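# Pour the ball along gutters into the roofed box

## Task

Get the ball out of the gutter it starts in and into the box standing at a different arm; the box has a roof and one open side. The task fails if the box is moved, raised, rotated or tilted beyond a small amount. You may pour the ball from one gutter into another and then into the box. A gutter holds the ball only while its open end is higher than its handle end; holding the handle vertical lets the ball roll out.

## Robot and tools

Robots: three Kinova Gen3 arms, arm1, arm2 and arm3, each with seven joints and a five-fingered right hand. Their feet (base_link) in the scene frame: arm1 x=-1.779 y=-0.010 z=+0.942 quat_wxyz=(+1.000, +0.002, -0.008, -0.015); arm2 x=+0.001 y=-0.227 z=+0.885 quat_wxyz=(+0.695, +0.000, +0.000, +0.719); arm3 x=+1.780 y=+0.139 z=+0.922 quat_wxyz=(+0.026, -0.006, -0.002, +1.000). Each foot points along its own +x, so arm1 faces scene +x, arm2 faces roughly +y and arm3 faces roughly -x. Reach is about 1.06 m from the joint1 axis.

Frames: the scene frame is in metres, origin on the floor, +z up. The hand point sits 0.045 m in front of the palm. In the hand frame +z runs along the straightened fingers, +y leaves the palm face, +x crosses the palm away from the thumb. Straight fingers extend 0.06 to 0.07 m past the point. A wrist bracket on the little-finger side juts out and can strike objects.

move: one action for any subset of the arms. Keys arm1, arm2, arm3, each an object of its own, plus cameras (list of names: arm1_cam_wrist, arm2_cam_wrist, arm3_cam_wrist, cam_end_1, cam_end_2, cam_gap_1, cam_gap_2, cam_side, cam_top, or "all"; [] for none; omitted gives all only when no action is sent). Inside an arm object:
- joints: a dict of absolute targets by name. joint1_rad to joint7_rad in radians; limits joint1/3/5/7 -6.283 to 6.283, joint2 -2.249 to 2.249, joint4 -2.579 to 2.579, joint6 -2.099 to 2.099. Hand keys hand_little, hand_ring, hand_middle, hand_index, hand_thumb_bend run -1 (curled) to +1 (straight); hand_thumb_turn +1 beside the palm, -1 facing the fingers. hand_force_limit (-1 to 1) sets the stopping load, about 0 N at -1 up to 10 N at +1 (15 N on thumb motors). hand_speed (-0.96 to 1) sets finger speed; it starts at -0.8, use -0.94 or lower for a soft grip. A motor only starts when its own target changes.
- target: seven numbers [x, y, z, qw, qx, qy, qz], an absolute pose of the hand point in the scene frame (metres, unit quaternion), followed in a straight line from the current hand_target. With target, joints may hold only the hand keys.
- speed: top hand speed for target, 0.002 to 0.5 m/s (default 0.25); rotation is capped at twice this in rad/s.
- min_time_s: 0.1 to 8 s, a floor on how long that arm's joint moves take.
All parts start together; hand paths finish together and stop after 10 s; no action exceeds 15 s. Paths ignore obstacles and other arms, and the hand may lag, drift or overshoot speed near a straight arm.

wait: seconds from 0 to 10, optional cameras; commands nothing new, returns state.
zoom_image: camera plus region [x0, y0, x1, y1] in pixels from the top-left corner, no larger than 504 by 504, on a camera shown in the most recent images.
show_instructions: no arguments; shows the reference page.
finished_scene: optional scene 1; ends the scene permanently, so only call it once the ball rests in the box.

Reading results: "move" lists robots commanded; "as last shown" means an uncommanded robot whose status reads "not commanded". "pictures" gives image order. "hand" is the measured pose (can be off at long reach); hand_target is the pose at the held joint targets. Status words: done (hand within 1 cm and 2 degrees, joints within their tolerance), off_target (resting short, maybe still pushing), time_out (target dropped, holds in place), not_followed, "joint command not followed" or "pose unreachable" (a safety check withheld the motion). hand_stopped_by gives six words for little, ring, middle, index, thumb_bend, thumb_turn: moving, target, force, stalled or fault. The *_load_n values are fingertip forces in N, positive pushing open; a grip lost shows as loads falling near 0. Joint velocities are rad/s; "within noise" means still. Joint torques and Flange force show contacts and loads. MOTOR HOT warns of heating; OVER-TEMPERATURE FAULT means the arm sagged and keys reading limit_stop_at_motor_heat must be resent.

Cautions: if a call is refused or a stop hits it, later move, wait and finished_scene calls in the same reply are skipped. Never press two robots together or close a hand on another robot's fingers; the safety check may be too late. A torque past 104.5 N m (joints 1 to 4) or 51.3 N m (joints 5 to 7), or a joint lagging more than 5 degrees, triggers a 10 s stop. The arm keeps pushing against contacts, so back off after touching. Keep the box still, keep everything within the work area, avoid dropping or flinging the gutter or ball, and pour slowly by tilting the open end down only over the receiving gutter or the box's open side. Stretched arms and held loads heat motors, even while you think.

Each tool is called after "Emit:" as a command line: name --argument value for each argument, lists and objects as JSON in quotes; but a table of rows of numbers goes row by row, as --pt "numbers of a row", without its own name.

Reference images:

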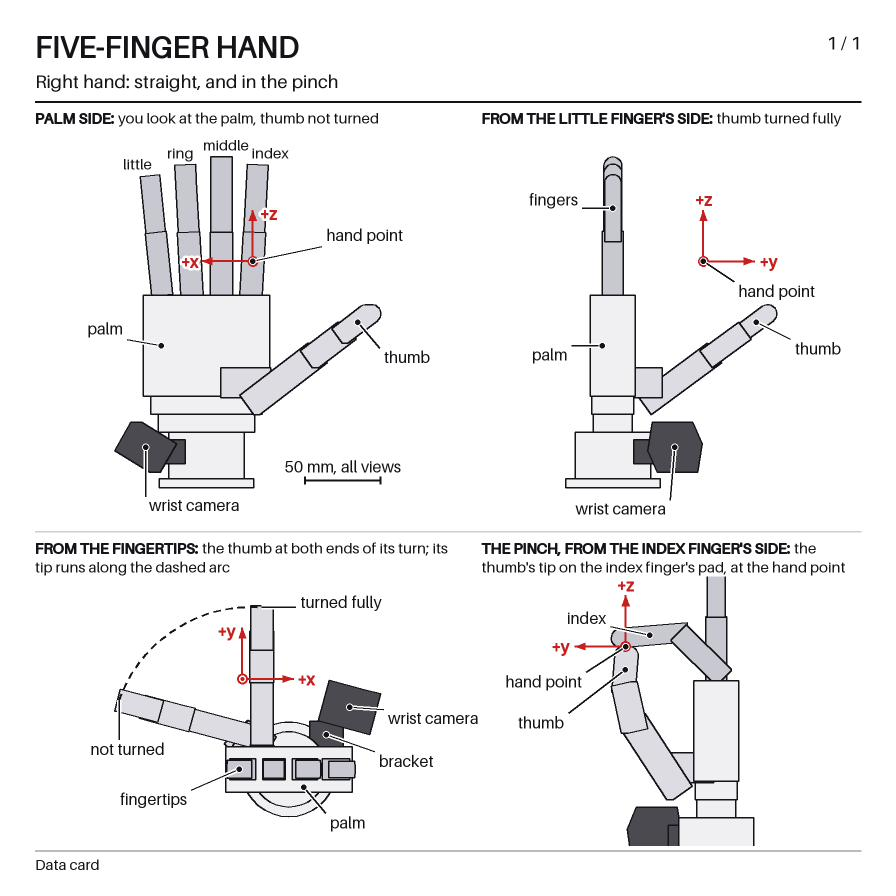

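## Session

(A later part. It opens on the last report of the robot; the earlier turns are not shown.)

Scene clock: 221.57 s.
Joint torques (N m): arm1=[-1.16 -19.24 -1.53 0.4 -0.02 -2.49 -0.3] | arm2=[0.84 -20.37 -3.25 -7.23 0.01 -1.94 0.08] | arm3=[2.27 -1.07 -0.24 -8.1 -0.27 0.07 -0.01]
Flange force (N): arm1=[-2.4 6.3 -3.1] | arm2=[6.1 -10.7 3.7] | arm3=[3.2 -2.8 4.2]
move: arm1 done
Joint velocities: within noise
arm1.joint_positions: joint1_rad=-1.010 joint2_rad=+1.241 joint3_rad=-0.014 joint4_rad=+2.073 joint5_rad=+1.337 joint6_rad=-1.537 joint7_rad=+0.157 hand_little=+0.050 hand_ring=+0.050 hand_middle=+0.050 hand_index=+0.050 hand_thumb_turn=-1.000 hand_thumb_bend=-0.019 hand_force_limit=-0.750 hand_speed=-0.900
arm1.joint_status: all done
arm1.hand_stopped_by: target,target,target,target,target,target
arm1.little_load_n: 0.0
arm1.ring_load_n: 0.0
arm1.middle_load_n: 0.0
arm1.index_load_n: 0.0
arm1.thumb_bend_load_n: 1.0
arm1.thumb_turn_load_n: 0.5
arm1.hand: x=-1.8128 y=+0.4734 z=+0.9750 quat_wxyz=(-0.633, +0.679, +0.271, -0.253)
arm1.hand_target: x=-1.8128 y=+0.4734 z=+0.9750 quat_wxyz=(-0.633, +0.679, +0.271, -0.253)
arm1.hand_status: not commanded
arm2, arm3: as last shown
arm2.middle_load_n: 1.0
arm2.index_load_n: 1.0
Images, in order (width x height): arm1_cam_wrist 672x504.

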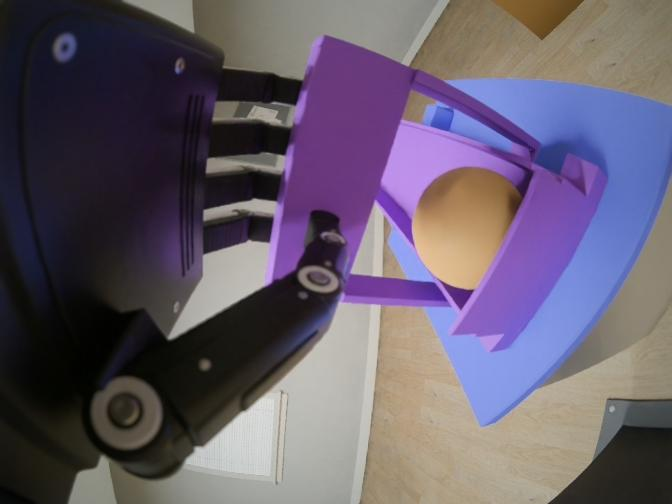

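Emit:
move --arm1 '{"joints": {"hand_index": -0.02, "hand_middle": -0.02, "hand_ring": -0.02, "hand_little": -0.02, "hand_force_limit": -0.7, "hand_speed": -0.9}}' --cameras '["arm1_cam_wrist"]'

Scene clock: 222.47 s.
Joint torques (N m): arm1=[-0.86 -18.91 -0.89 0.59 0.03 -2.11 -0.25] | arm2=[0.8 -20.36 -3.36 -7.14 -0.05 -1.93 0.07] | arm3=[2.23 -1.11 -0.21 -8.22 -0.29 0.09 -0.02]
Flange force (N): arm1=[-2.1 5.6 -1.8] | arm2=[6.3 -11.1 3.8] | arm3=[3.2 -2.8 4.7]
move: arm1 done
Joint velocities: within noise
arm1.joint_positions: joint1_rad=-1.010 joint2_rad=+1.241 joint3_rad=-0.014 joint4_rad=+2.073 joint5_rad=+1.337 joint6_rad=-1.537 joint7_rad=+0.157 hand_little=-0.020 hand_ring=-0.019 hand_middle=-0.004 hand_index=-0.004 hand_thumb_turn=-1.000 hand_thumb_bend=-0.019 hand_force_limit=-0.700 hand_speed=-0.900
arm1.joint_status: all done
arm1.hand_stopped_by: target,force,force,force,target,target
arm1.little_load_n: 0.0
arm1.ring_load_n: 2.5
arm1.middle_load_n: 2.0
arm1.index_load_n: 3.0
arm1.thumb_bend_load_n: 1.5
arm1.thumb_turn_load_n: 0.0
arm1.hand: x=-1.8128 y=+0.4734 z=+0.9750 quat_wxyz=(-0.633, +0.679, +0.271, -0.253)
arm1.hand_target: x=-1.8128 y=+0.4734 z=+0.9750 quat_wxyz=(-0.633, +0.679, +0.271, -0.253)
arm1.hand_status: not commanded
arm2, arm3: as last shown
arm2.middle_load_n: 1.5
arm2.index_load_n: 0.5
arm2.thumb_bend_load_n: 0.5
arm3.middle_load_n: -0.5
Images, in order (width x height): arm1_cam_wrist 672x504.

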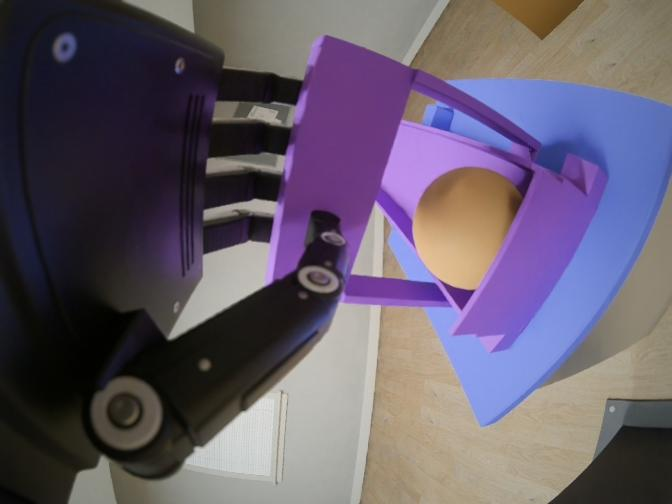

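Emit:
move --arm1 '{"joints": {"hand_index": -0.06, "hand_middle": -0.06, "hand_ring": -0.06, "hand_little": -0.07, "hand_thumb_bend": -0.08, "hand_force_limit": -0.5, "hand_speed": -0.93}}' --cameras '["arm1_cam_wrist"]'

Scene clock: 223.17 s.
Joint torques (N m): arm1=[-0.79 -18.75 -0.78 0.58 -0.1 -1.96 -0.3] | arm2=[0.92 -20.3 -3.39 -7.26 -0.02 -1.93 0.06] | arm3=[2.34 -1.04 -0.28 -8.14 -0.32 -0.02 -0.04]
Flange force (N): arm1=[-2.3 5.3 -2.0] | arm2=[5.8 -10.9 3.9] | arm3=[3.2 -3.1 4.2]
move: arm1 off_target
Joint velocities: within noise
arm1.joint_positions: joint1_rad=-1.010 joint2_rad=+1.241 joint3_rad=-0.014 joint4_rad=+2.073 joint5_rad=+1.337 joint6_rad=-1.537 joint7_rad=+0.157 hand_little=-0.045 hand_ring=-0.019 hand_middle=-0.009 hand_index=-0.004 hand_thumb_turn=-1.000 hand_thumb_bend=-0.029 hand_force_limit=-0.500 hand_speed=-0.930
arm1.joint_status: hand_little off_target (ended at -0.045, target -0.070); hand_ring off_target (ended at -0.019, target -0.060); hand_middle off_target (ended at -0.009, target -0.060); hand_index off_target (ended at -0.004, target -0.060); hand_thumb_bend off_target (ended at -0.029, target -0.080); the others done
arm1.hand_stopped_by: force,force,force,force,force,target
arm1.little_load_n: 2.0
arm1.ring_load_n: 1.5
arm1.middle_load_n: 3.5
arm1.index_load_n: 3.0
arm1.thumb_bend_load_n: 4.0
arm1.thumb_turn_load_n: 0.5
arm1.hand: x=-1.8128 y=+0.4734 z=+0.9750 quat_wxyz=(-0.633, +0.679, +0.271, -0.253)
arm1.hand_target: x=-1.8128 y=+0.4734 z=+0.9750 quat_wxyz=(-0.633, +0.679, +0.271, -0.253)
arm1.hand_status: not commanded
arm2, arm3: as last shown
arm2.ring_load_n: 4.5
arm2.thumb_bend_load_n: 0.0
arm3.middle_load_n: 0.0
Images, in order (width x height): arm1_cam_wrist 672x504.

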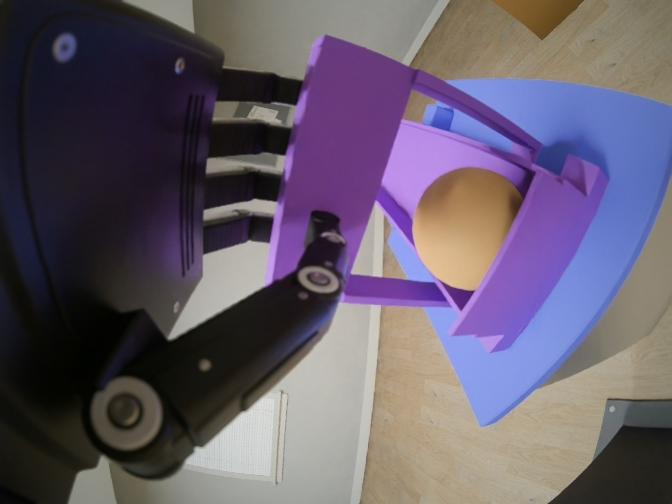

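Emit:
move --arm1 '{"joints": {"hand_index": -0.1, "hand_middle": -0.1, "hand_ring": -0.1, "hand_little": -0.12, "hand_thumb_bend": -0.13, "hand_force_limit": -0.15, "hand_speed": -0.93}}' --cameras '["arm1_cam_wrist"]'

Scene clock: 224.23 s.
Joint torques (N m): arm1=[-0.74 -17.98 -0.25 0.69 -0.23 -1.44 -0.39] | arm2=[0.87 -20.38 -3.35 -7.18 -0.04 -1.97 0.11] | arm3=[2.27 -1.14 -0.24 -8.12 -0.32 0.06 -0.04]
Flange force (N): arm1=[-2.3 3.7 -2.1] | arm2=[6.1 -11.3 3.9] | arm3=[3.0 -2.9 4.2]
move: arm1 off_target
Joint velocities: within noise
arm1.joint_positions: joint1_rad=-1.010 joint2_rad=+1.241 joint3_rad=-0.014 joint4_rad=+2.073 joint5_rad=+1.337 joint6_rad=-1.537 joint7_rad=+0.157 hand_little=-0.070 hand_ring=-0.036 hand_middle=-0.014 hand_index=-0.009 hand_thumb_turn=-1.000 hand_thumb_bend=-0.037 hand_force_limit=-0.150 hand_speed=-0.930
arm1.joint_status: hand_little off_target (ended at -0.070, target -0.120); hand_ring off_target (ended at -0.036, target -0.100); hand_middle off_target (ended at -0.014, target -0.100); hand_index off_target (ended at -0.009, target -0.100); hand_thumb_bend off_target (ended at -0.037, target -0.130); the others done
arm1.hand_stopped_by: force,force,force,force,force,target
arm1.little_load_n: 4.0
arm1.ring_load_n: 4.5
arm1.middle_load_n: 3.5
arm1.index_load_n: 5.5
arm1.thumb_bend_load_n: 6.5
arm1.thumb_turn_load_n: 1.5
arm1.hand: x=-1.8128 y=+0.4734 z=+0.9750 quat_wxyz=(-0.633, +0.679, +0.271, -0.253)
arm1.hand_target: x=-1.8128 y=+0.4734 z=+0.9750 quat_wxyz=(-0.633, +0.679, +0.271, -0.253)
arm1.hand_status: not commanded
arm2, arm3: as last shown
arm2.ring_load_n: 5.0
arm2.middle_load_n: 1.0
arm3.thumb_turn_load_n: 0.5
Images, in order (width x height): arm1_cam_wrist 672x504.

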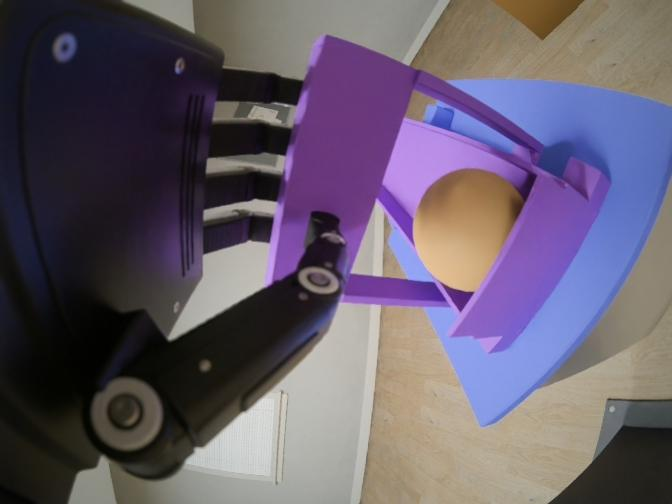

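Emit:
move --arm1 '{"target": [-1.8063, 0.4666, 0.984, 0.66813, -0.64521, -0.25741, 0.26656], "speed": 0.03}' --cameras '["arm1_cam_wrist", "cam_end_1"]'

Scene clock: 227.20 s.
Joint torques (N m): arm1=[-0.98 -19.89 -2.08 0.88 0.22 -2.91 -0.21] | arm2=[0.84 -20.37 -3.37 -7.09 0 -1.93 0.1] | arm3=[2.23 -1.13 -0.18 -8.15 -0.34 0.09 0.04]
Flange force (N): arm1=[-2.4 7.4 -3.0] | arm2=[6.3 -11.5 3.8] | arm3=[3.3 -2.5 4.5]
move: arm1 done
Joint velocities: within noise
arm1.joint_positions: joint1_rad=-0.953 joint2_rad=+1.307 joint3_rad=-0.028 joint4_rad=+2.041 joint5_rad=+1.407 joint6_rad=-1.623 joint7_rad=+0.194 hand_little=-0.070 hand_ring=-0.037 hand_middle=-0.014 hand_index=-0.008 hand_thumb_turn=-1.000 hand_thumb_bend=-0.038 hand_force_limit=-0.150 hand_speed=-0.930
arm1.joint_status: not commanded
arm1.hand_stopped_by: force,force,force,force,force,target
arm1.little_load_n: 4.0
arm1.ring_load_n: 1.0
arm1.middle_load_n: 0.0
arm1.index_load_n: 6.0
arm1.thumb_bend_load_n: 1.0
arm1.thumb_turn_load_n: 1.5
arm1.hand: x=-1.8063 y=+0.4666 z=+0.9840 quat_wxyz=(-0.668, +0.645, +0.257, -0.267)
arm1.hand_target: x=-1.8063 y=+0.4666 z=+0.9840 quat_wxyz=(-0.668, +0.645, +0.257, -0.267)
arm1.hand_status: done (0.000 m and 0.0 deg from the pose sent, 0.013 m and 6.0 deg at the start)
arm2, arm3: as last shown
arm3.thumb_turn_load_n: 0.0
Images, in order (width x height): arm1_cam_wrist 672x504, cam_end_1 896x504.

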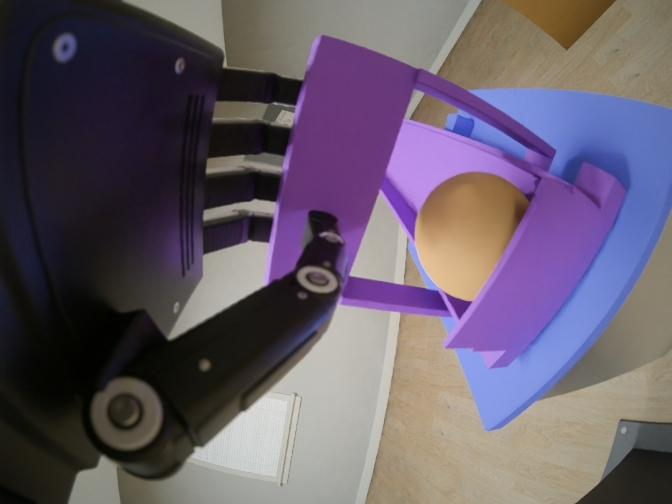

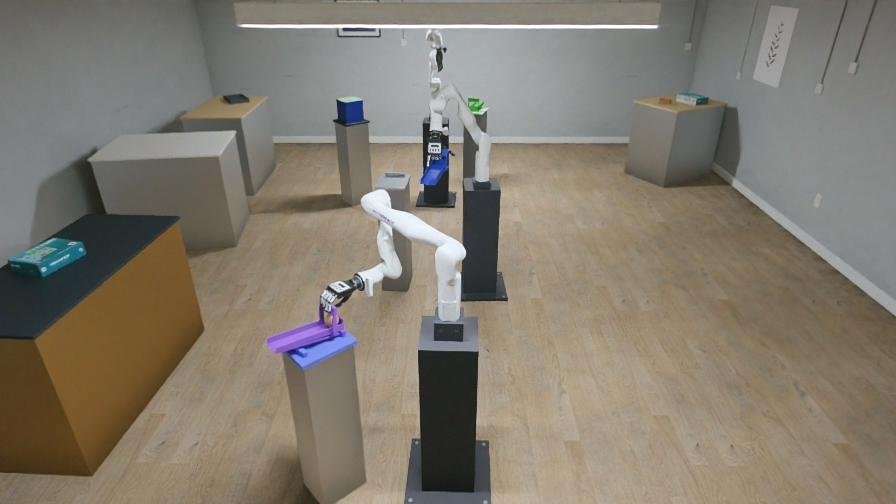

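Emit:
zoom_image --camera "cam_end_1" --region '[250, 260, 390, 380]'

Emit:
zoom_image --camera "arm1_cam_wrist" --region '[200, 20, 660, 450]'

Scaled by 3.600 from the camera's image (finer frame: 1280x720).

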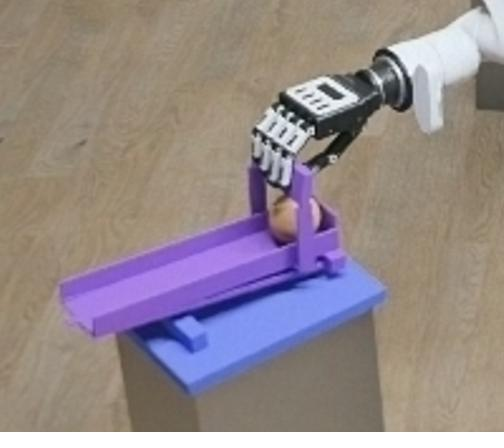

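Scaled by 1.096 from the camera's image (finer frame: 960x720).

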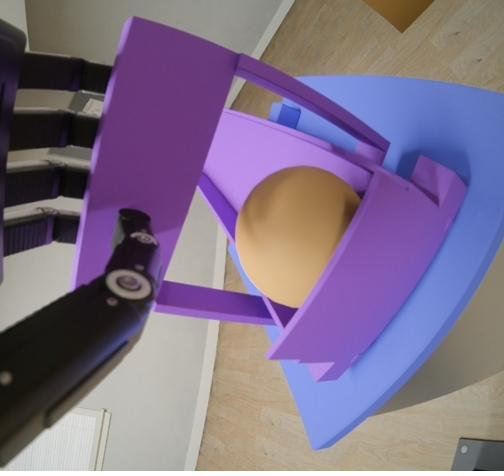

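Emit:
move --arm1 '{"target": [-1.8063, 0.4666, 0.999, 0.66813, -0.64521, -0.25741, 0.26656], "speed": 0.03}' --cameras '["arm1_cam_wrist", "cam_end_1", "cam_side"]'

Emit:
zoom_image --camera "cam_end_1" --region '[250, 260, 390, 380]'

Scene clock: 232.53 s.
Joint torques (N m): arm1=[-0.91 -19.72 -2.01 0.8 0.22 -2.97 -0.22] | arm2=[0.8 -20.4 -3.3 -7.2 -0.05 -1.94 0.07] | arm3=[2.28 -1.21 -0.3 -8.14 -0.34 0.04 -0.02]
Flange force (N): arm1=[-2.2 7.5 -2.7] | arm2=[6.2 -10.9 3.8] | arm3=[2.8 -2.9 4.2]
move: arm1 done
Joint velocities: within noise
arm1.joint_positions: joint1_rad=-0.953 joint2_rad=+1.267 joint3_rad=-0.028 joint4_rad=+2.065 joint5_rad=+1.406 joint6_rad=-1.621 joint7_rad=+0.178 hand_little=-0.070 hand_ring=-0.037 hand_middle=-0.014 hand_index=-0.008 hand_thumb_turn=-1.000 hand_thumb_bend=-0.038 hand_force_limit=-0.150 hand_speed=-0.930
arm1.joint_status: not commanded
arm1.hand_stopped_by: force,force,force,force,force,target
arm1.little_load_n: 4.0
arm1.ring_load_n: 1.5
arm1.middle_load_n: 0.0
arm1.index_load_n: 6.0
arm1.thumb_bend_load_n: 1.0
arm1.thumb_turn_load_n: 2.0
arm1.hand: x=-1.8063 y=+0.4666 z=+0.9990 quat_wxyz=(-0.668, +0.645, +0.257, -0.267)
arm1.hand_target: x=-1.8063 y=+0.4666 z=+0.9990 quat_wxyz=(-0.668, +0.645, +0.257, -0.267)
arm1.hand_status: done (0.000 m and 0.0 deg from the pose sent, 0.015 m and 0.0 deg at the start)
arm2.joint_positions: joint1_rad=-0.458 joint2_rad=+0.631 joint3_rad=-0.976 joint4_rad=+1.201 joint5_rad=+0.435 joint6_rad=+0.948 joint7_rad=+0.132 hand_little=+1.000 hand_ring=-0.939 hand_middle=-0.914 hand_index=-0.896 hand_thumb_turn=+1.000 hand_thumb_bend=+1.000 hand_force_limit=+0.000 hand_speed=-0.900
arm2.joint_status: not commanded
arm2.hand_stopped_by: target,force,force,force,target,target
arm2.little_load_n: 0.0
arm2.ring_load_n: 4.5
arm2.middle_load_n: 1.0
arm2.index_load_n: 0.5
arm2.thumb_bend_load_n: 0.0
arm2.thumb_turn_load_n: -3.0
arm2.hand: x=-0.5500 y=+0.0500 z=+1.2000 quat_wxyz=(-0.222, +0.703, +0.644, -0.203)
arm2.hand_target: x=-0.5500 y=+0.0500 z=+1.2000 quat_wxyz=(-0.222, +0.703, +0.644, -0.203)
arm2.hand_status: not commanded
arm3.joint_positions: joint1_rad=-0.183 joint2_rad=-0.256 joint3_rad=-0.047 joint4_rad=+1.438 joint5_rad=-0.129 joint6_rad=+2.035 joint7_rad=-2.297 hand_little=+1.000 hand_ring=+1.000 hand_middle=+1.000 hand_index=+1.000 hand_thumb_turn=+1.000 hand_thumb_bend=+1.000 hand_force_limit=+0.000 hand_speed=-0.800
arm3.joint_status: not commanded
arm3.hand_stopped_by: target,target,target,target,target,target
arm3.little_load_n: 0.0
arm3.ring_load_n: 0.0
arm3.middle_load_n: 0.0
arm3.index_load_n: 0.0
arm3.thumb_bend_load_n: 0.0
arm3.thumb_turn_load_n: -0.5
arm3.hand: x=+1.5652 y=+0.0565 z=+1.4091 quat_wxyz=(+0.027, +0.967, -0.246, +0.062)
arm3.hand_target: x=+1.5652 y=+0.0565 z=+1.4091 quat_wxyz=(+0.027, +0.967, -0.246, +0.062)
arm3.hand_status: not commanded
Images, in order (width x height): arm1_cam_wrist 672x504, cam_end_1 896x504, cam_side 896x504.

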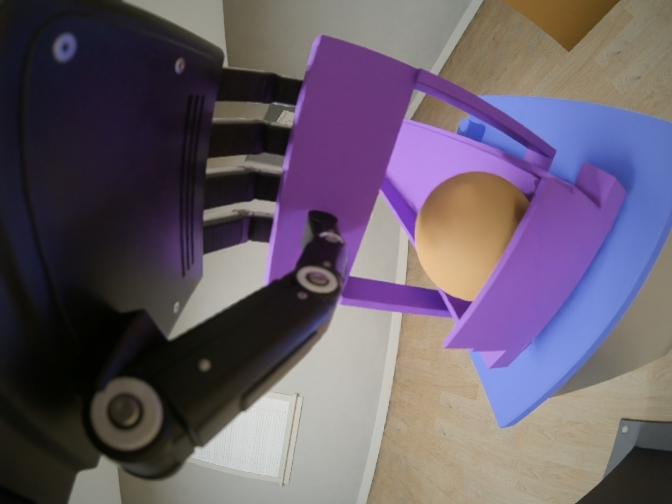

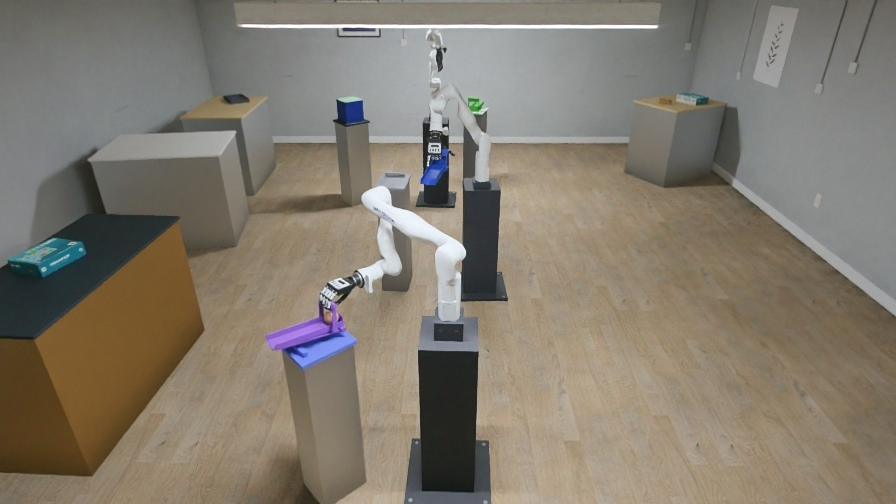

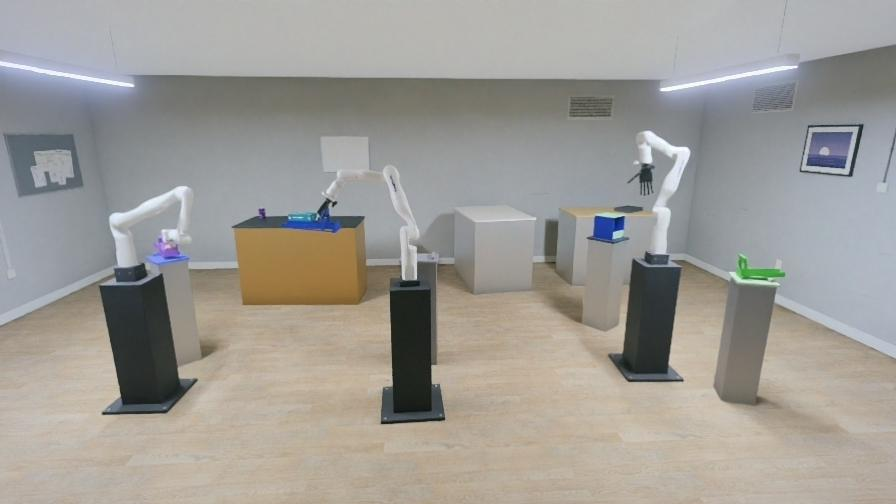

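Scaled by 3.600 from the camera's image (finer frame: 1280x720).

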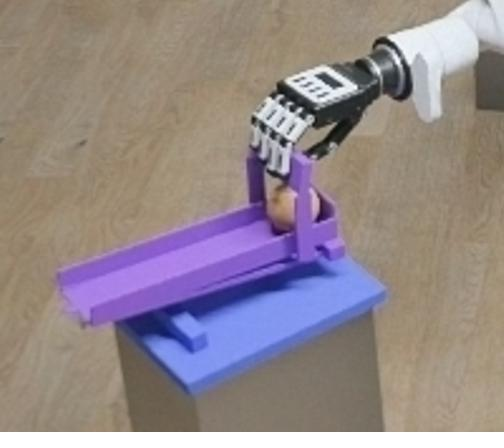

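Emit:
move --arm1 '{"joints": {"hand_thumb_bend": -0.16, "hand_force_limit": -0.2, "hand_speed": -0.94}}' --cameras '["arm1_cam_wrist"]'

Scene clock: 234.37 s.
Joint torques (N m): arm1=[-1.04 -19.73 -1.99 0.77 0.26 -2.97 -0.24] | arm2=[0.81 -20.38 -3.38 -7.21 -0.05 -1.94 0.09] | arm3=[2.15 -1.22 -0.13 -8.23 -0.29 0.09 -0.02]
Flange force (N): arm1=[-2.4 7.5 -2.9] | arm2=[6.1 -10.9 3.9] | arm3=[3.1 -2.6 4.7]
move: arm1 off_target
Joint velocities: within noise
arm1.joint_positions: joint1_rad=-0.953 joint2_rad=+1.267 joint3_rad=-0.028 joint4_rad=+2.065 joint5_rad=+1.406 joint6_rad=-1.621 joint7_rad=+0.178 hand_little=-0.070 hand_ring=-0.037 hand_middle=-0.014 hand_index=-0.008 hand_thumb_turn=-1.000 hand_thumb_bend=-0.059 hand_force_limit=-0.200 hand_speed=-0.940
arm1.joint_status: hand_thumb_bend off_target (ended at -0.059, target -0.160); the others done
arm1.hand_stopped_by: force,force,force,force,force,target
arm1.little_load_n: 4.5
arm1.ring_load_n: 1.0
arm1.middle_load_n: 0.0
arm1.index_load_n: 6.5
arm1.thumb_bend_load_n: 5.5
arm1.thumb_turn_load_n: 2.0
arm1.hand: x=-1.8063 y=+0.4666 z=+0.9990 quat_wxyz=(-0.668, +0.645, +0.257, -0.267)
arm1.hand_target: x=-1.8063 y=+0.4666 z=+0.9990 quat_wxyz=(-0.668, +0.645, +0.257, -0.267)
arm1.hand_status: not commanded
arm2, arm3: as last shown
arm2.ring_load_n: 5.0
arm3.thumb_bend_load_n: -0.5
arm3.thumb_turn_load_n: 0.0
Images, in order (width x height): arm1_cam_wrist 672x504.

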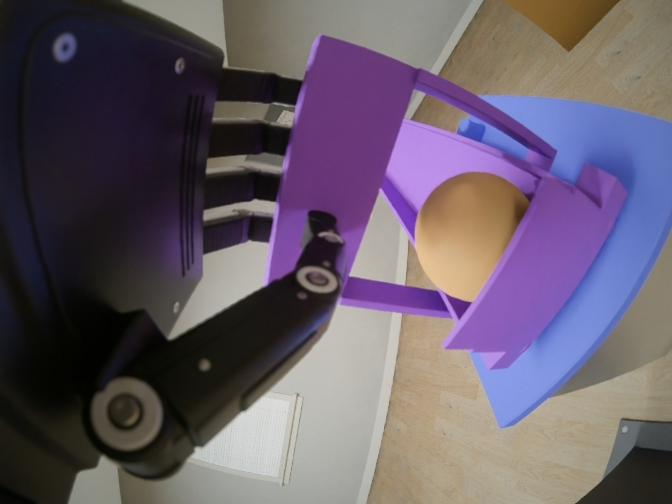

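Emit:
move --arm1 '{"joints": {"hand_middle": -0.09, "hand_ring": -0.11, "hand_thumb_bend": -0.19, "hand_force_limit": 0.0, "hand_speed": -0.94}}' --cameras '["arm1_cam_wrist"]'

Scene clock: 235.07 s.
Joint torques (N m): arm1=[-0.94 -19.68 -2.04 0.74 0.2 -2.91 -0.23] | arm2=[0.84 -20.37 -3.38 -7.21 -0.07 -1.98 0.08] | arm3=[2.19 -1.19 -0.22 -8.07 -0.37 0.09 0.03]
Flange force (N): arm1=[-2.4 7.3 -2.9] | arm2=[6.1 -11.1 3.8] | arm3=[3.0 -2.5 4.1]
move: arm1 off_target
Joint velocities: within noise
arm1.joint_positions: joint1_rad=-0.953 joint2_rad=+1.267 joint3_rad=-0.028 joint4_rad=+2.065 joint5_rad=+1.406 joint6_rad=-1.621 joint7_rad=+0.178 hand_little=-0.070 hand_ring=-0.052 hand_middle=-0.034 hand_index=-0.008 hand_thumb_turn=-1.000 hand_thumb_bend=-0.068 hand_force_limit=+0.000 hand_speed=-0.940
arm1.joint_status: hand_ring off_target (ended at -0.052, target -0.110); hand_middle off_target (ended at -0.034, target -0.090); hand_thumb_bend off_target (ended at -0.068, target -0.190); the others done
arm1.hand_stopped_by: force,force,force,force,force,target
arm1.little_load_n: 2.5
arm1.ring_load_n: 5.0
arm1.middle_load_n: 5.5
arm1.index_load_n: 6.0
arm1.thumb_bend_load_n: 8.0
arm1.thumb_turn_load_n: 2.5
arm1.hand: x=-1.8063 y=+0.4666 z=+0.9990 quat_wxyz=(-0.668, +0.645, +0.257, -0.267)
arm1.hand_target: x=-1.8063 y=+0.4666 z=+0.9990 quat_wxyz=(-0.668, +0.645, +0.257, -0.267)
arm1.hand_status: not commanded
arm2, arm3: as last shown
arm2.middle_load_n: 1.5
arm2.index_load_n: 1.0
arm3.thumb_bend_load_n: 0.0
Images, in order (width x height): arm1_cam_wrist 672x504.

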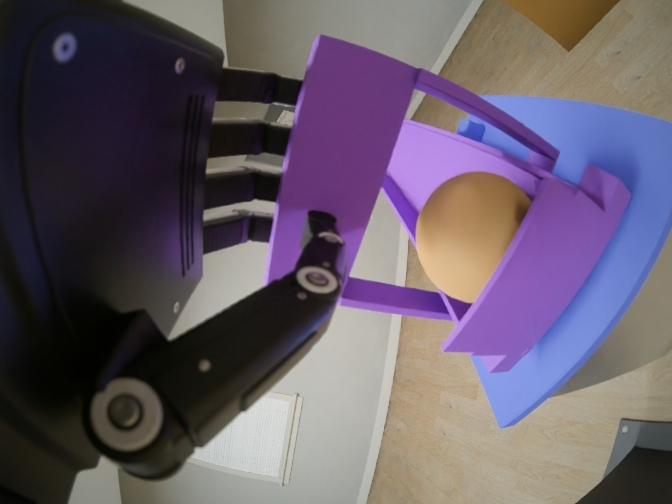

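Emit:
move --arm1 '{"target": [-1.806, 0.467, 1.06, 0.71151, -0.59702, -0.23819, 0.28386], "speed": 0.06}' --cameras '["arm1_cam_wrist", "cam_end_1"]'

Emit:
zoom_image --camera "cam_end_1" --region '[250, 220, 410, 360]'

Scene clock: 238.33 s.
Joint torques (N m): arm1=[-0.91 -19.43 -2.39 0.61 0.1 -2.93 -0.27] | arm2=[0.86 -20.41 -3.39 -7.13 -0.02 -2 0.08] | arm3=[2.23 -1.15 -0.21 -8.13 -0.32 0.1 0.05]
Flange force (N): arm1=[-2.6 6.9 -4.0] | arm2=[6.4 -11.6 3.8] | arm3=[3.2 -2.5 4.4]
move: arm1 done
Joint velocities: within noise
arm1.joint_positions: joint1_rad=-0.908 joint2_rad=+1.226 joint3_rad=-0.071 joint4_rad=+2.086 joint5_rad=+1.450 joint6_rad=-1.711 joint7_rad=+0.165 hand_little=-0.070 hand_ring=-0.052 hand_middle=-0.034 hand_index=-0.008 hand_thumb_turn=-1.000 hand_thumb_bend=-0.068 hand_force_limit=+0.000 hand_speed=-0.940
arm1.joint_status: not commanded
arm1.hand_stopped_by: force,force,force,force,force,target
arm1.little_load_n: 2.5
arm1.ring_load_n: 5.0
arm1.middle_load_n: 5.5
arm1.index_load_n: 6.0
arm1.thumb_bend_load_n: 7.5
arm1.thumb_turn_load_n: 2.5
arm1.hand: x=-1.8060 y=+0.4670 z=+1.0600 quat_wxyz=(-0.712, +0.597, +0.238, -0.284)
arm1.hand_target: x=-1.8060 y=+0.4670 z=+1.0600 quat_wxyz=(-0.712, +0.597, +0.238, -0.284)
arm1.hand_status: done (0.000 m and 0.0 deg from the pose sent, 0.061 m and 8.0 deg at the start)
arm2, arm3: as last shown
arm2.index_load_n: 0.5
Images, in order (width x height): arm1_cam_wrist 672x504, cam_end_1 896x504.

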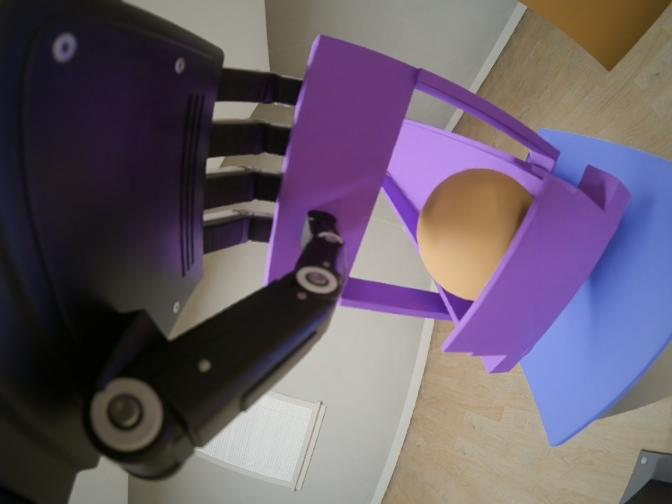

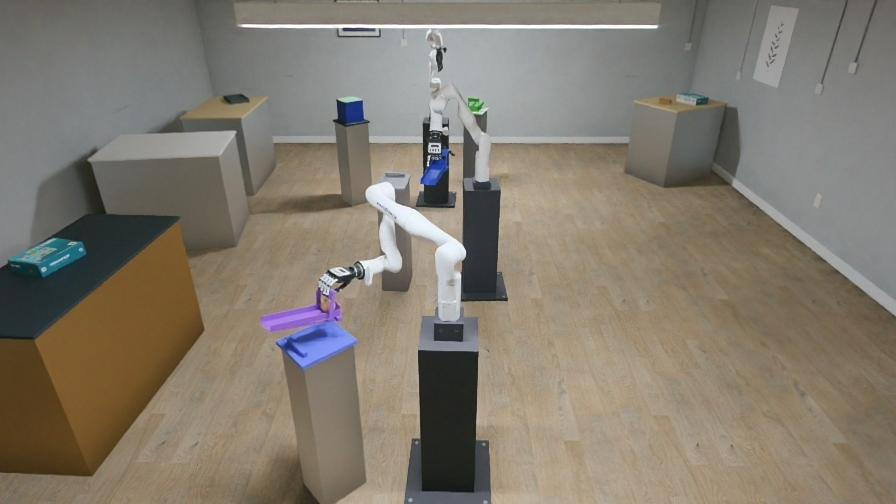

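Scaled by 3.150 from the camera's image (finer frame: 1280x720).

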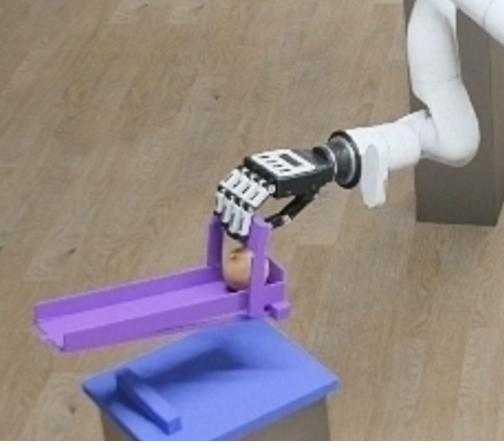

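Emit:
move --arm1 '{"target": [-1.74, 0.49, 1.18, 0.75441, -0.63302, -0.11162, 0.13302], "speed": 0.12}' --cameras '["arm1_cam_wrist", "cam_end_1"]'

Scene clock: 240.93 s.
Joint torques (N m): arm1=[-1.01 -17.25 -1.77 -0.58 0.26 -2.96 -0.21] | arm2=[0.93 -20.4 -3.37 -7.08 -0.02 -1.94 0.06] | arm3=[2.31 -1.11 -0.19 -8.23 -0.3 0.09 0.03]
Flange force (N): arm1=[-1.3 9.1 -5.7] | arm2=[6.3 -11.8 4.0] | arm3=[3.4 -2.6 4.8]
move: arm1 done
Joint velocities: within noise
arm1.joint_positions: joint1_rad=-0.848 joint2_rad=+0.897 joint3_rad=-0.139 joint4_rad=+2.420 joint5_rad=+1.039 joint6_rad=-1.744 joint7_rad=+0.189 hand_little=-0.070 hand_ring=-0.052 hand_middle=-0.034 hand_index=-0.008 hand_thumb_turn=-1.000 hand_thumb_bend=-0.068 hand_force_limit=+0.000 hand_speed=-0.940
arm1.joint_status: not commanded
arm1.hand_stopped_by: force,force,force,force,force,target
arm1.little_load_n: 2.5
arm1.ring_load_n: 5.0
arm1.middle_load_n: 5.5
arm1.index_load_n: 6.0
arm1.thumb_bend_load_n: 7.5
arm1.thumb_turn_load_n: 2.5
arm1.hand: x=-1.7400 y=+0.4900 z=+1.1800 quat_wxyz=(-0.754, +0.633, +0.112, -0.133)
arm1.hand_target: x=-1.7400 y=+0.4900 z=+1.1800 quat_wxyz=(-0.754, +0.633, +0.112, -0.133)
arm1.hand_status: done (0.000 m and 0.0 deg from the pose sent, 0.139 m and 23.5 deg at the start)
arm2, arm3: as last shown
Images, in order (width x height): arm1_cam_wrist 672x504, cam_end_1 896x504.

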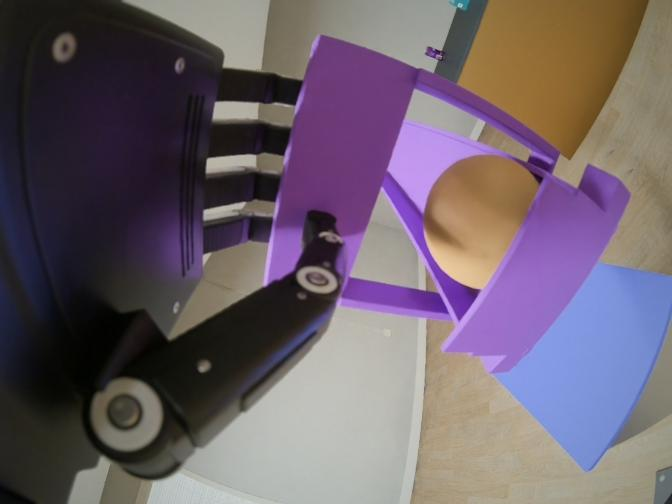

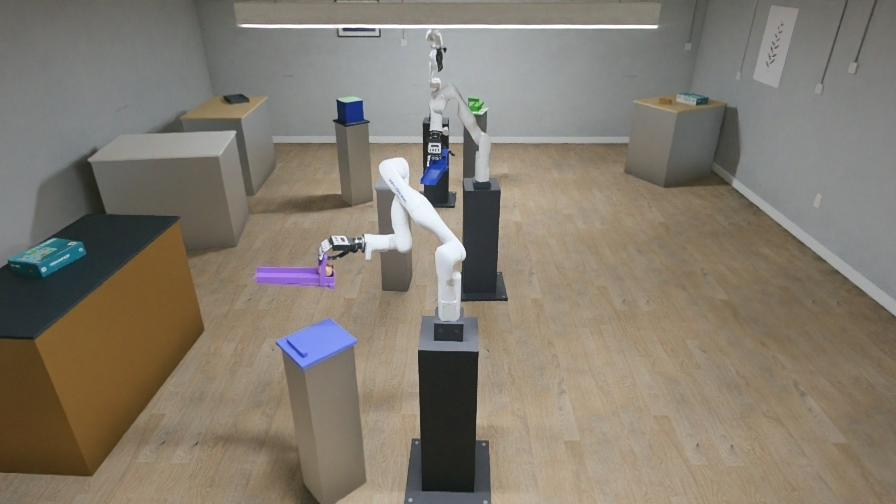

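Emit:
move --arm1 '{"target": [-1.57, 0.53, 1.2, 0.76532, -0.64217, 0.02804, -0.03342], "speed": 0.15}' --cameras '["arm1_cam_wrist"]'

Scene clock: 243.13 s.
Joint torques (N m): arm1=[-0.97 -18.56 -1.08 -2.9 -0.1 -3.06 -0.2] | arm2=[0.88 -20.39 -3.29 -7.29 -0.01 -1.98 0.07] | arm3=[2.24 -1.15 -0.27 -8.07 -0.29 0.06 0.01]
Flange force (N): arm1=[0.6 8.7 -4.7] | arm2=[6.0 -10.8 3.8] | arm3=[3.0 -2.7 4.0]
move: arm1 done
Joint velocities: within noise
arm1.joint_positions: joint1_rad=-0.780 joint2_rad=+0.822 joint3_rad=-0.142 joint4_rad=+2.339 joint5_rad=+0.646 joint6_rad=-1.690 joint7_rad=+0.077 hand_little=-0.070 hand_ring=-0.052 hand_middle=-0.034 hand_index=-0.008 hand_thumb_turn=-1.000 hand_thumb_bend=-0.068 hand_force_limit=+0.000 hand_speed=-0.940
arm1.joint_status: not commanded
arm1.hand_stopped_by: force,force,force,force,force,target
arm1.little_load_n: 2.5
arm1.ring_load_n: 5.0
arm1.middle_load_n: 6.0
arm1.index_load_n: 6.0
arm1.thumb_bend_load_n: 7.5
arm1.thumb_turn_load_n: 2.5
arm1.hand: x=-1.5700 y=+0.5300 z=+1.2000 quat_wxyz=(-0.765, +0.642, -0.028, +0.033)
arm1.hand_target: x=-1.5700 y=+0.5300 z=+1.2000 quat_wxyz=(-0.765, +0.642, -0.028, +0.033)
arm1.hand_status: done (0.000 m and 0.0 deg from the pose sent, 0.176 m and 25.0 deg at the start)
arm2, arm3: as last shown
arm2.middle_load_n: 1.0
arm2.index_load_n: 1.0
Images, in order (width x height): arm1_cam_wrist 672x504.

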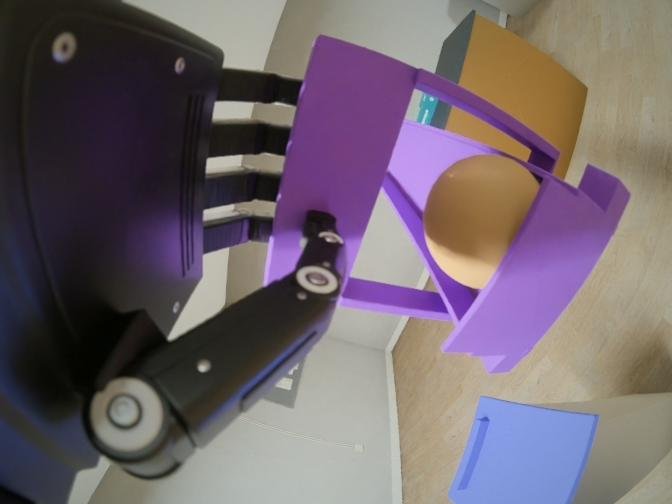

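Emit:
move --arm1 '{"target": [-1.36, 0.38, 1.26, 0.71985, -0.60403, 0.21985, -0.262], "speed": 0.18}' --cameras '["arm1_cam_wrist"]'

Scene clock: 245.53 s.
Joint torques (N m): arm1=[-1.08 -16.83 0.34 -4.33 -0.41 -3.02 -0.22] | arm2=[0.83 -20.38 -3.36 -7.14 0.02 -1.95 0.11] | arm3=[2.22 -1.12 -0.28 -8.17 -0.3 0.06 0]
Flange force (N): arm1=[2.6 10.4 -4.3] | arm2=[6.2 -11.2 3.8] | arm3=[3.1 -2.9 4.4]
move: arm1 done
Joint velocities: within noise
arm1.joint_positions: joint1_rad=-0.557 joint2_rad=+0.606 joint3_rad=-0.045 joint4_rad=+2.454 joint5_rad=+0.309 joint6_rad=-1.646 joint7_rad=-0.011 hand_little=-0.070 hand_ring=-0.052 hand_middle=-0.034 hand_index=-0.008 hand_thumb_turn=-1.000 hand_thumb_bend=-0.068 hand_force_limit=+0.000 hand_speed=-0.940
arm1.joint_status: not commanded
arm1.hand_stopped_by: force,force,force,force,force,target
arm1.little_load_n: 2.5
arm1.ring_load_n: 4.5
arm1.middle_load_n: 5.5
arm1.index_load_n: 6.0
arm1.thumb_bend_load_n: 7.5
arm1.thumb_turn_load_n: 2.5
arm1.hand: x=-1.3600 y=+0.3800 z=+1.2600 quat_wxyz=(-0.720, +0.604, -0.220, +0.262)
arm1.hand_target: x=-1.3600 y=+0.3800 z=+1.2600 quat_wxyz=(-0.720, +0.604, -0.220, +0.262)
arm1.hand_status: done (0.000 m and 0.0 deg from the pose sent, 0.265 m and 35.0 deg at the start)
arm2, arm3: as last shown
arm2.index_load_n: 0.5
Images, in order (width x height): arm1_cam_wrist 672x504.

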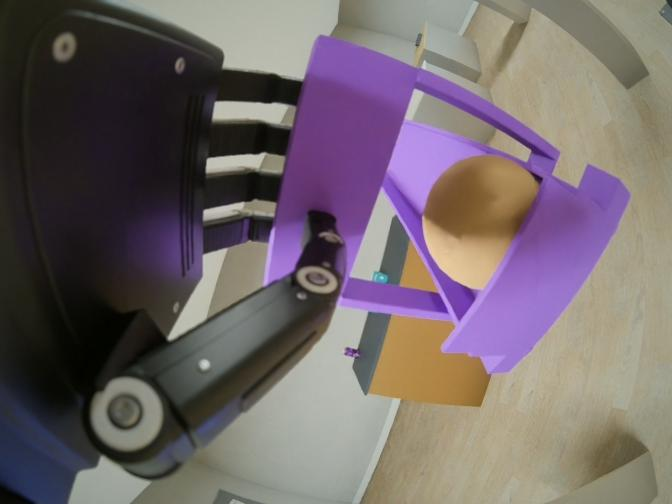

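Emit:
move --arm1 '{"target": [-1.24, 0.09, 1.36, 0.56479, -0.47391, 0.43426, -0.51753], "speed": 0.18}' --cameras '["arm1_cam_wrist", "cam_gap_1", "cam_side", "cam_end_1"]'

Scene clock: 248.70 s.
Joint torques (N m): arm1=[-1.16 -12.44 1.25 -7.73 -0.2 -2.97 -0.21] | arm2=[0.83 -20.45 -3.29 -7.22 -0.03 -1.94 0.09] | arm3=[2.26 -1.23 -0.34 -8.08 -0.31 0.11 0.02]
Flange force (N): arm1=[3.4 11.3 0.6] | arm2=[6.2 -10.9 3.9] | arm3=[2.8 -2.7 4.1]
move: arm1 done
Joint velocities: within noise
arm1.joint_positions: joint1_rad=-0.433 joint2_rad=+0.197 joint3_rad=+0.126 joint4_rad=+2.476 joint5_rad=-0.203 joint6_rad=-1.262 joint7_rad=+0.070 hand_little=-0.070 hand_ring=-0.052 hand_middle=-0.034 hand_index=-0.008 hand_thumb_turn=-1.000 hand_thumb_bend=-0.068 hand_force_limit=+0.000 hand_speed=-0.940
arm1.joint_status: not commanded
arm1.hand_stopped_by: force,force,force,force,force,target
arm1.little_load_n: 2.5
arm1.ring_load_n: 5.0
arm1.middle_load_n: 5.5
arm1.index_load_n: 6.5
arm1.thumb_bend_load_n: 7.5
arm1.thumb_turn_load_n: 2.5
arm1.hand: x=-1.2400 y=+0.0900 z=+1.3600 quat_wxyz=(-0.565, +0.474, -0.434, +0.518)
arm1.hand_target: x=-1.2400 y=+0.0900 z=+1.3600 quat_wxyz=(-0.565, +0.474, -0.434, +0.518)
arm1.hand_status: done (0.000 m and 0.0 deg from the pose sent, 0.329 m and 45.0 deg at the start)
arm2, arm3: as last shown
arm2.ring_load_n: 4.5
arm2.middle_load_n: 1.5
pictures: arm1_cam_wrist, cam_end_1, cam_gap_1, cam_side
Images, in order (width x height): arm1_cam_wrist 672x504, cam_end_1 896x504, cam_gap_1 896x504, cam_side 896x504.

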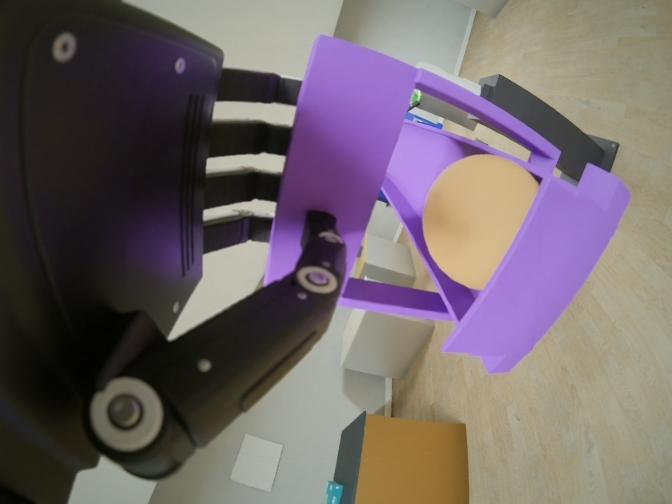

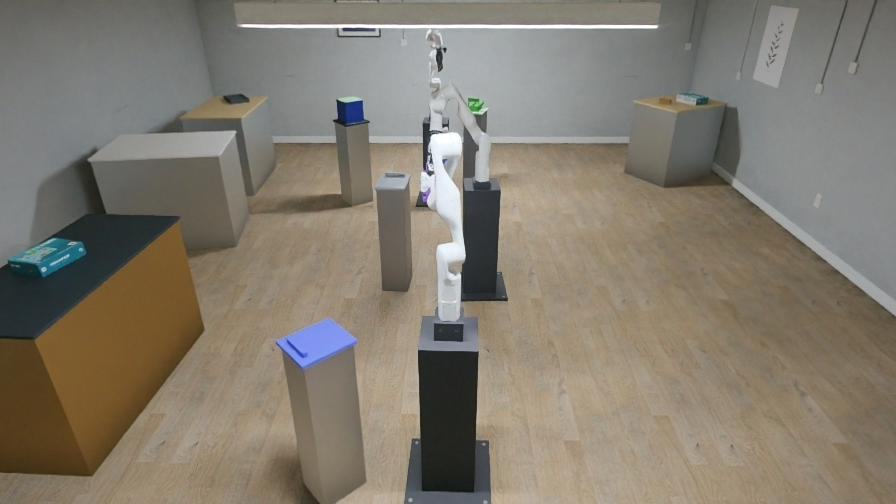

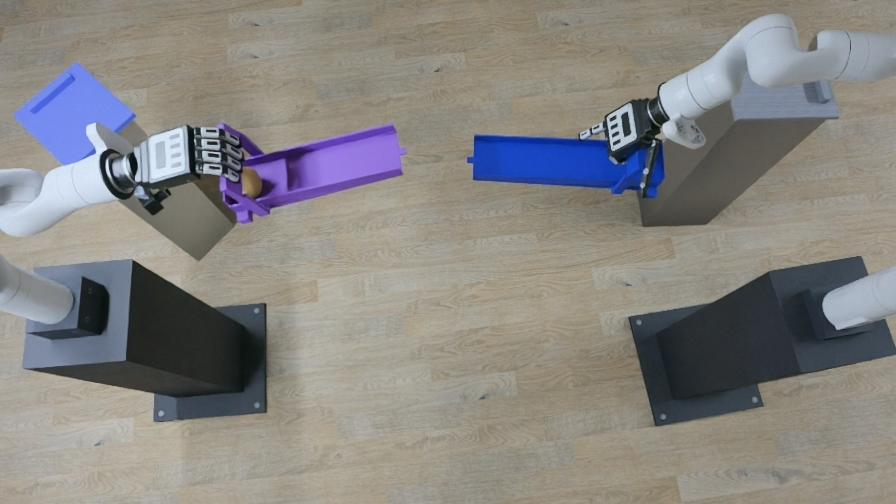

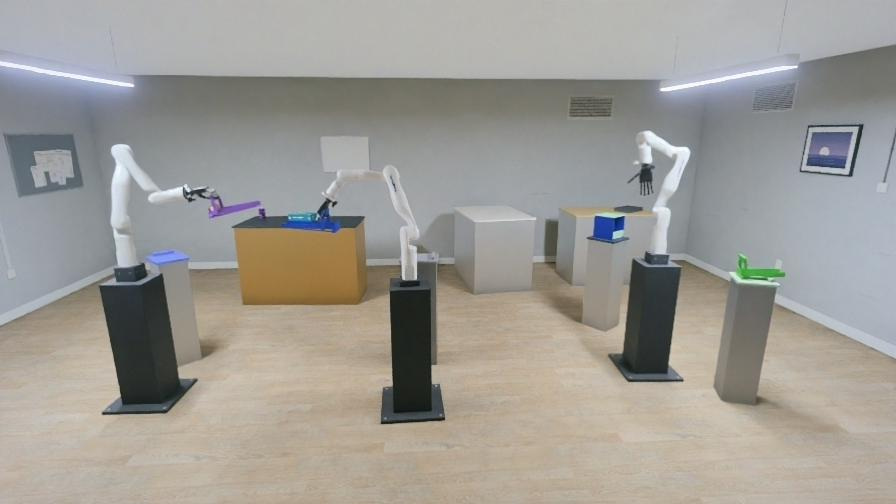

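Emit:
zoom_image --camera "cam_gap_1" --region '[190, 60, 694, 280]'

Emit:
zoom_image --camera "cam_side" --region '[100, 130, 440, 290]'

Scaled by 1.000.

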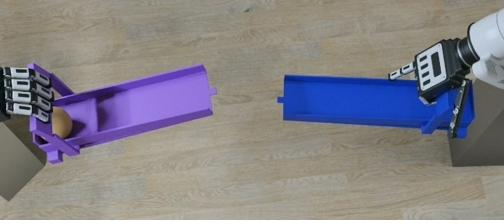

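Scaled by 1.482 from the camera's image (finer frame: 1280x720).

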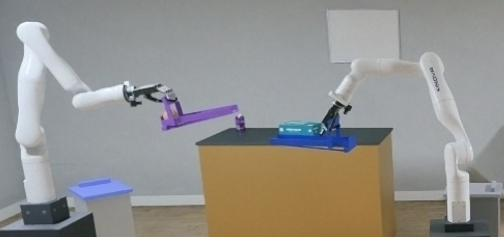

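Emit:
zoom_image --camera "cam_gap_1" --region '[450, 80, 720, 230]'

Emit:
zoom_image --camera "cam_gap_1" --region '[190, 90, 430, 230]'

Scaled by 1.867 from the camera's image (finer frame: 1280x720).

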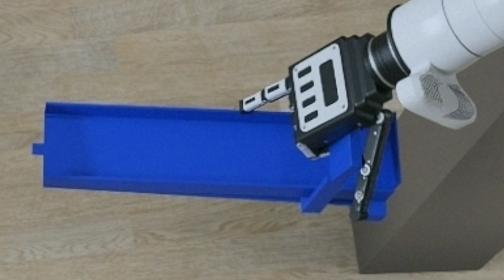

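Scaled by 2.100 from the camera's image (finer frame: 1280x720).

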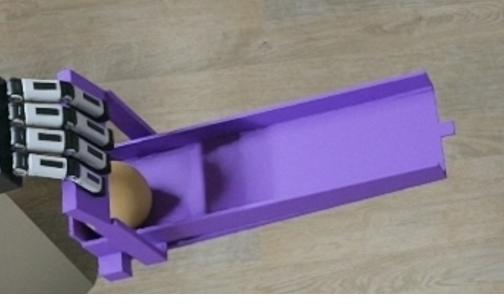

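Emit:
zoom_image --camera "cam_side" --region '[180, 160, 360, 260]'

Scaled by 2.800 from the camera's image (finer frame: 1280x720).

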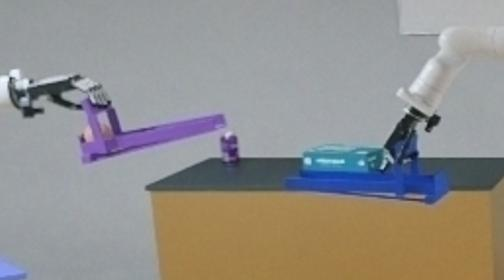

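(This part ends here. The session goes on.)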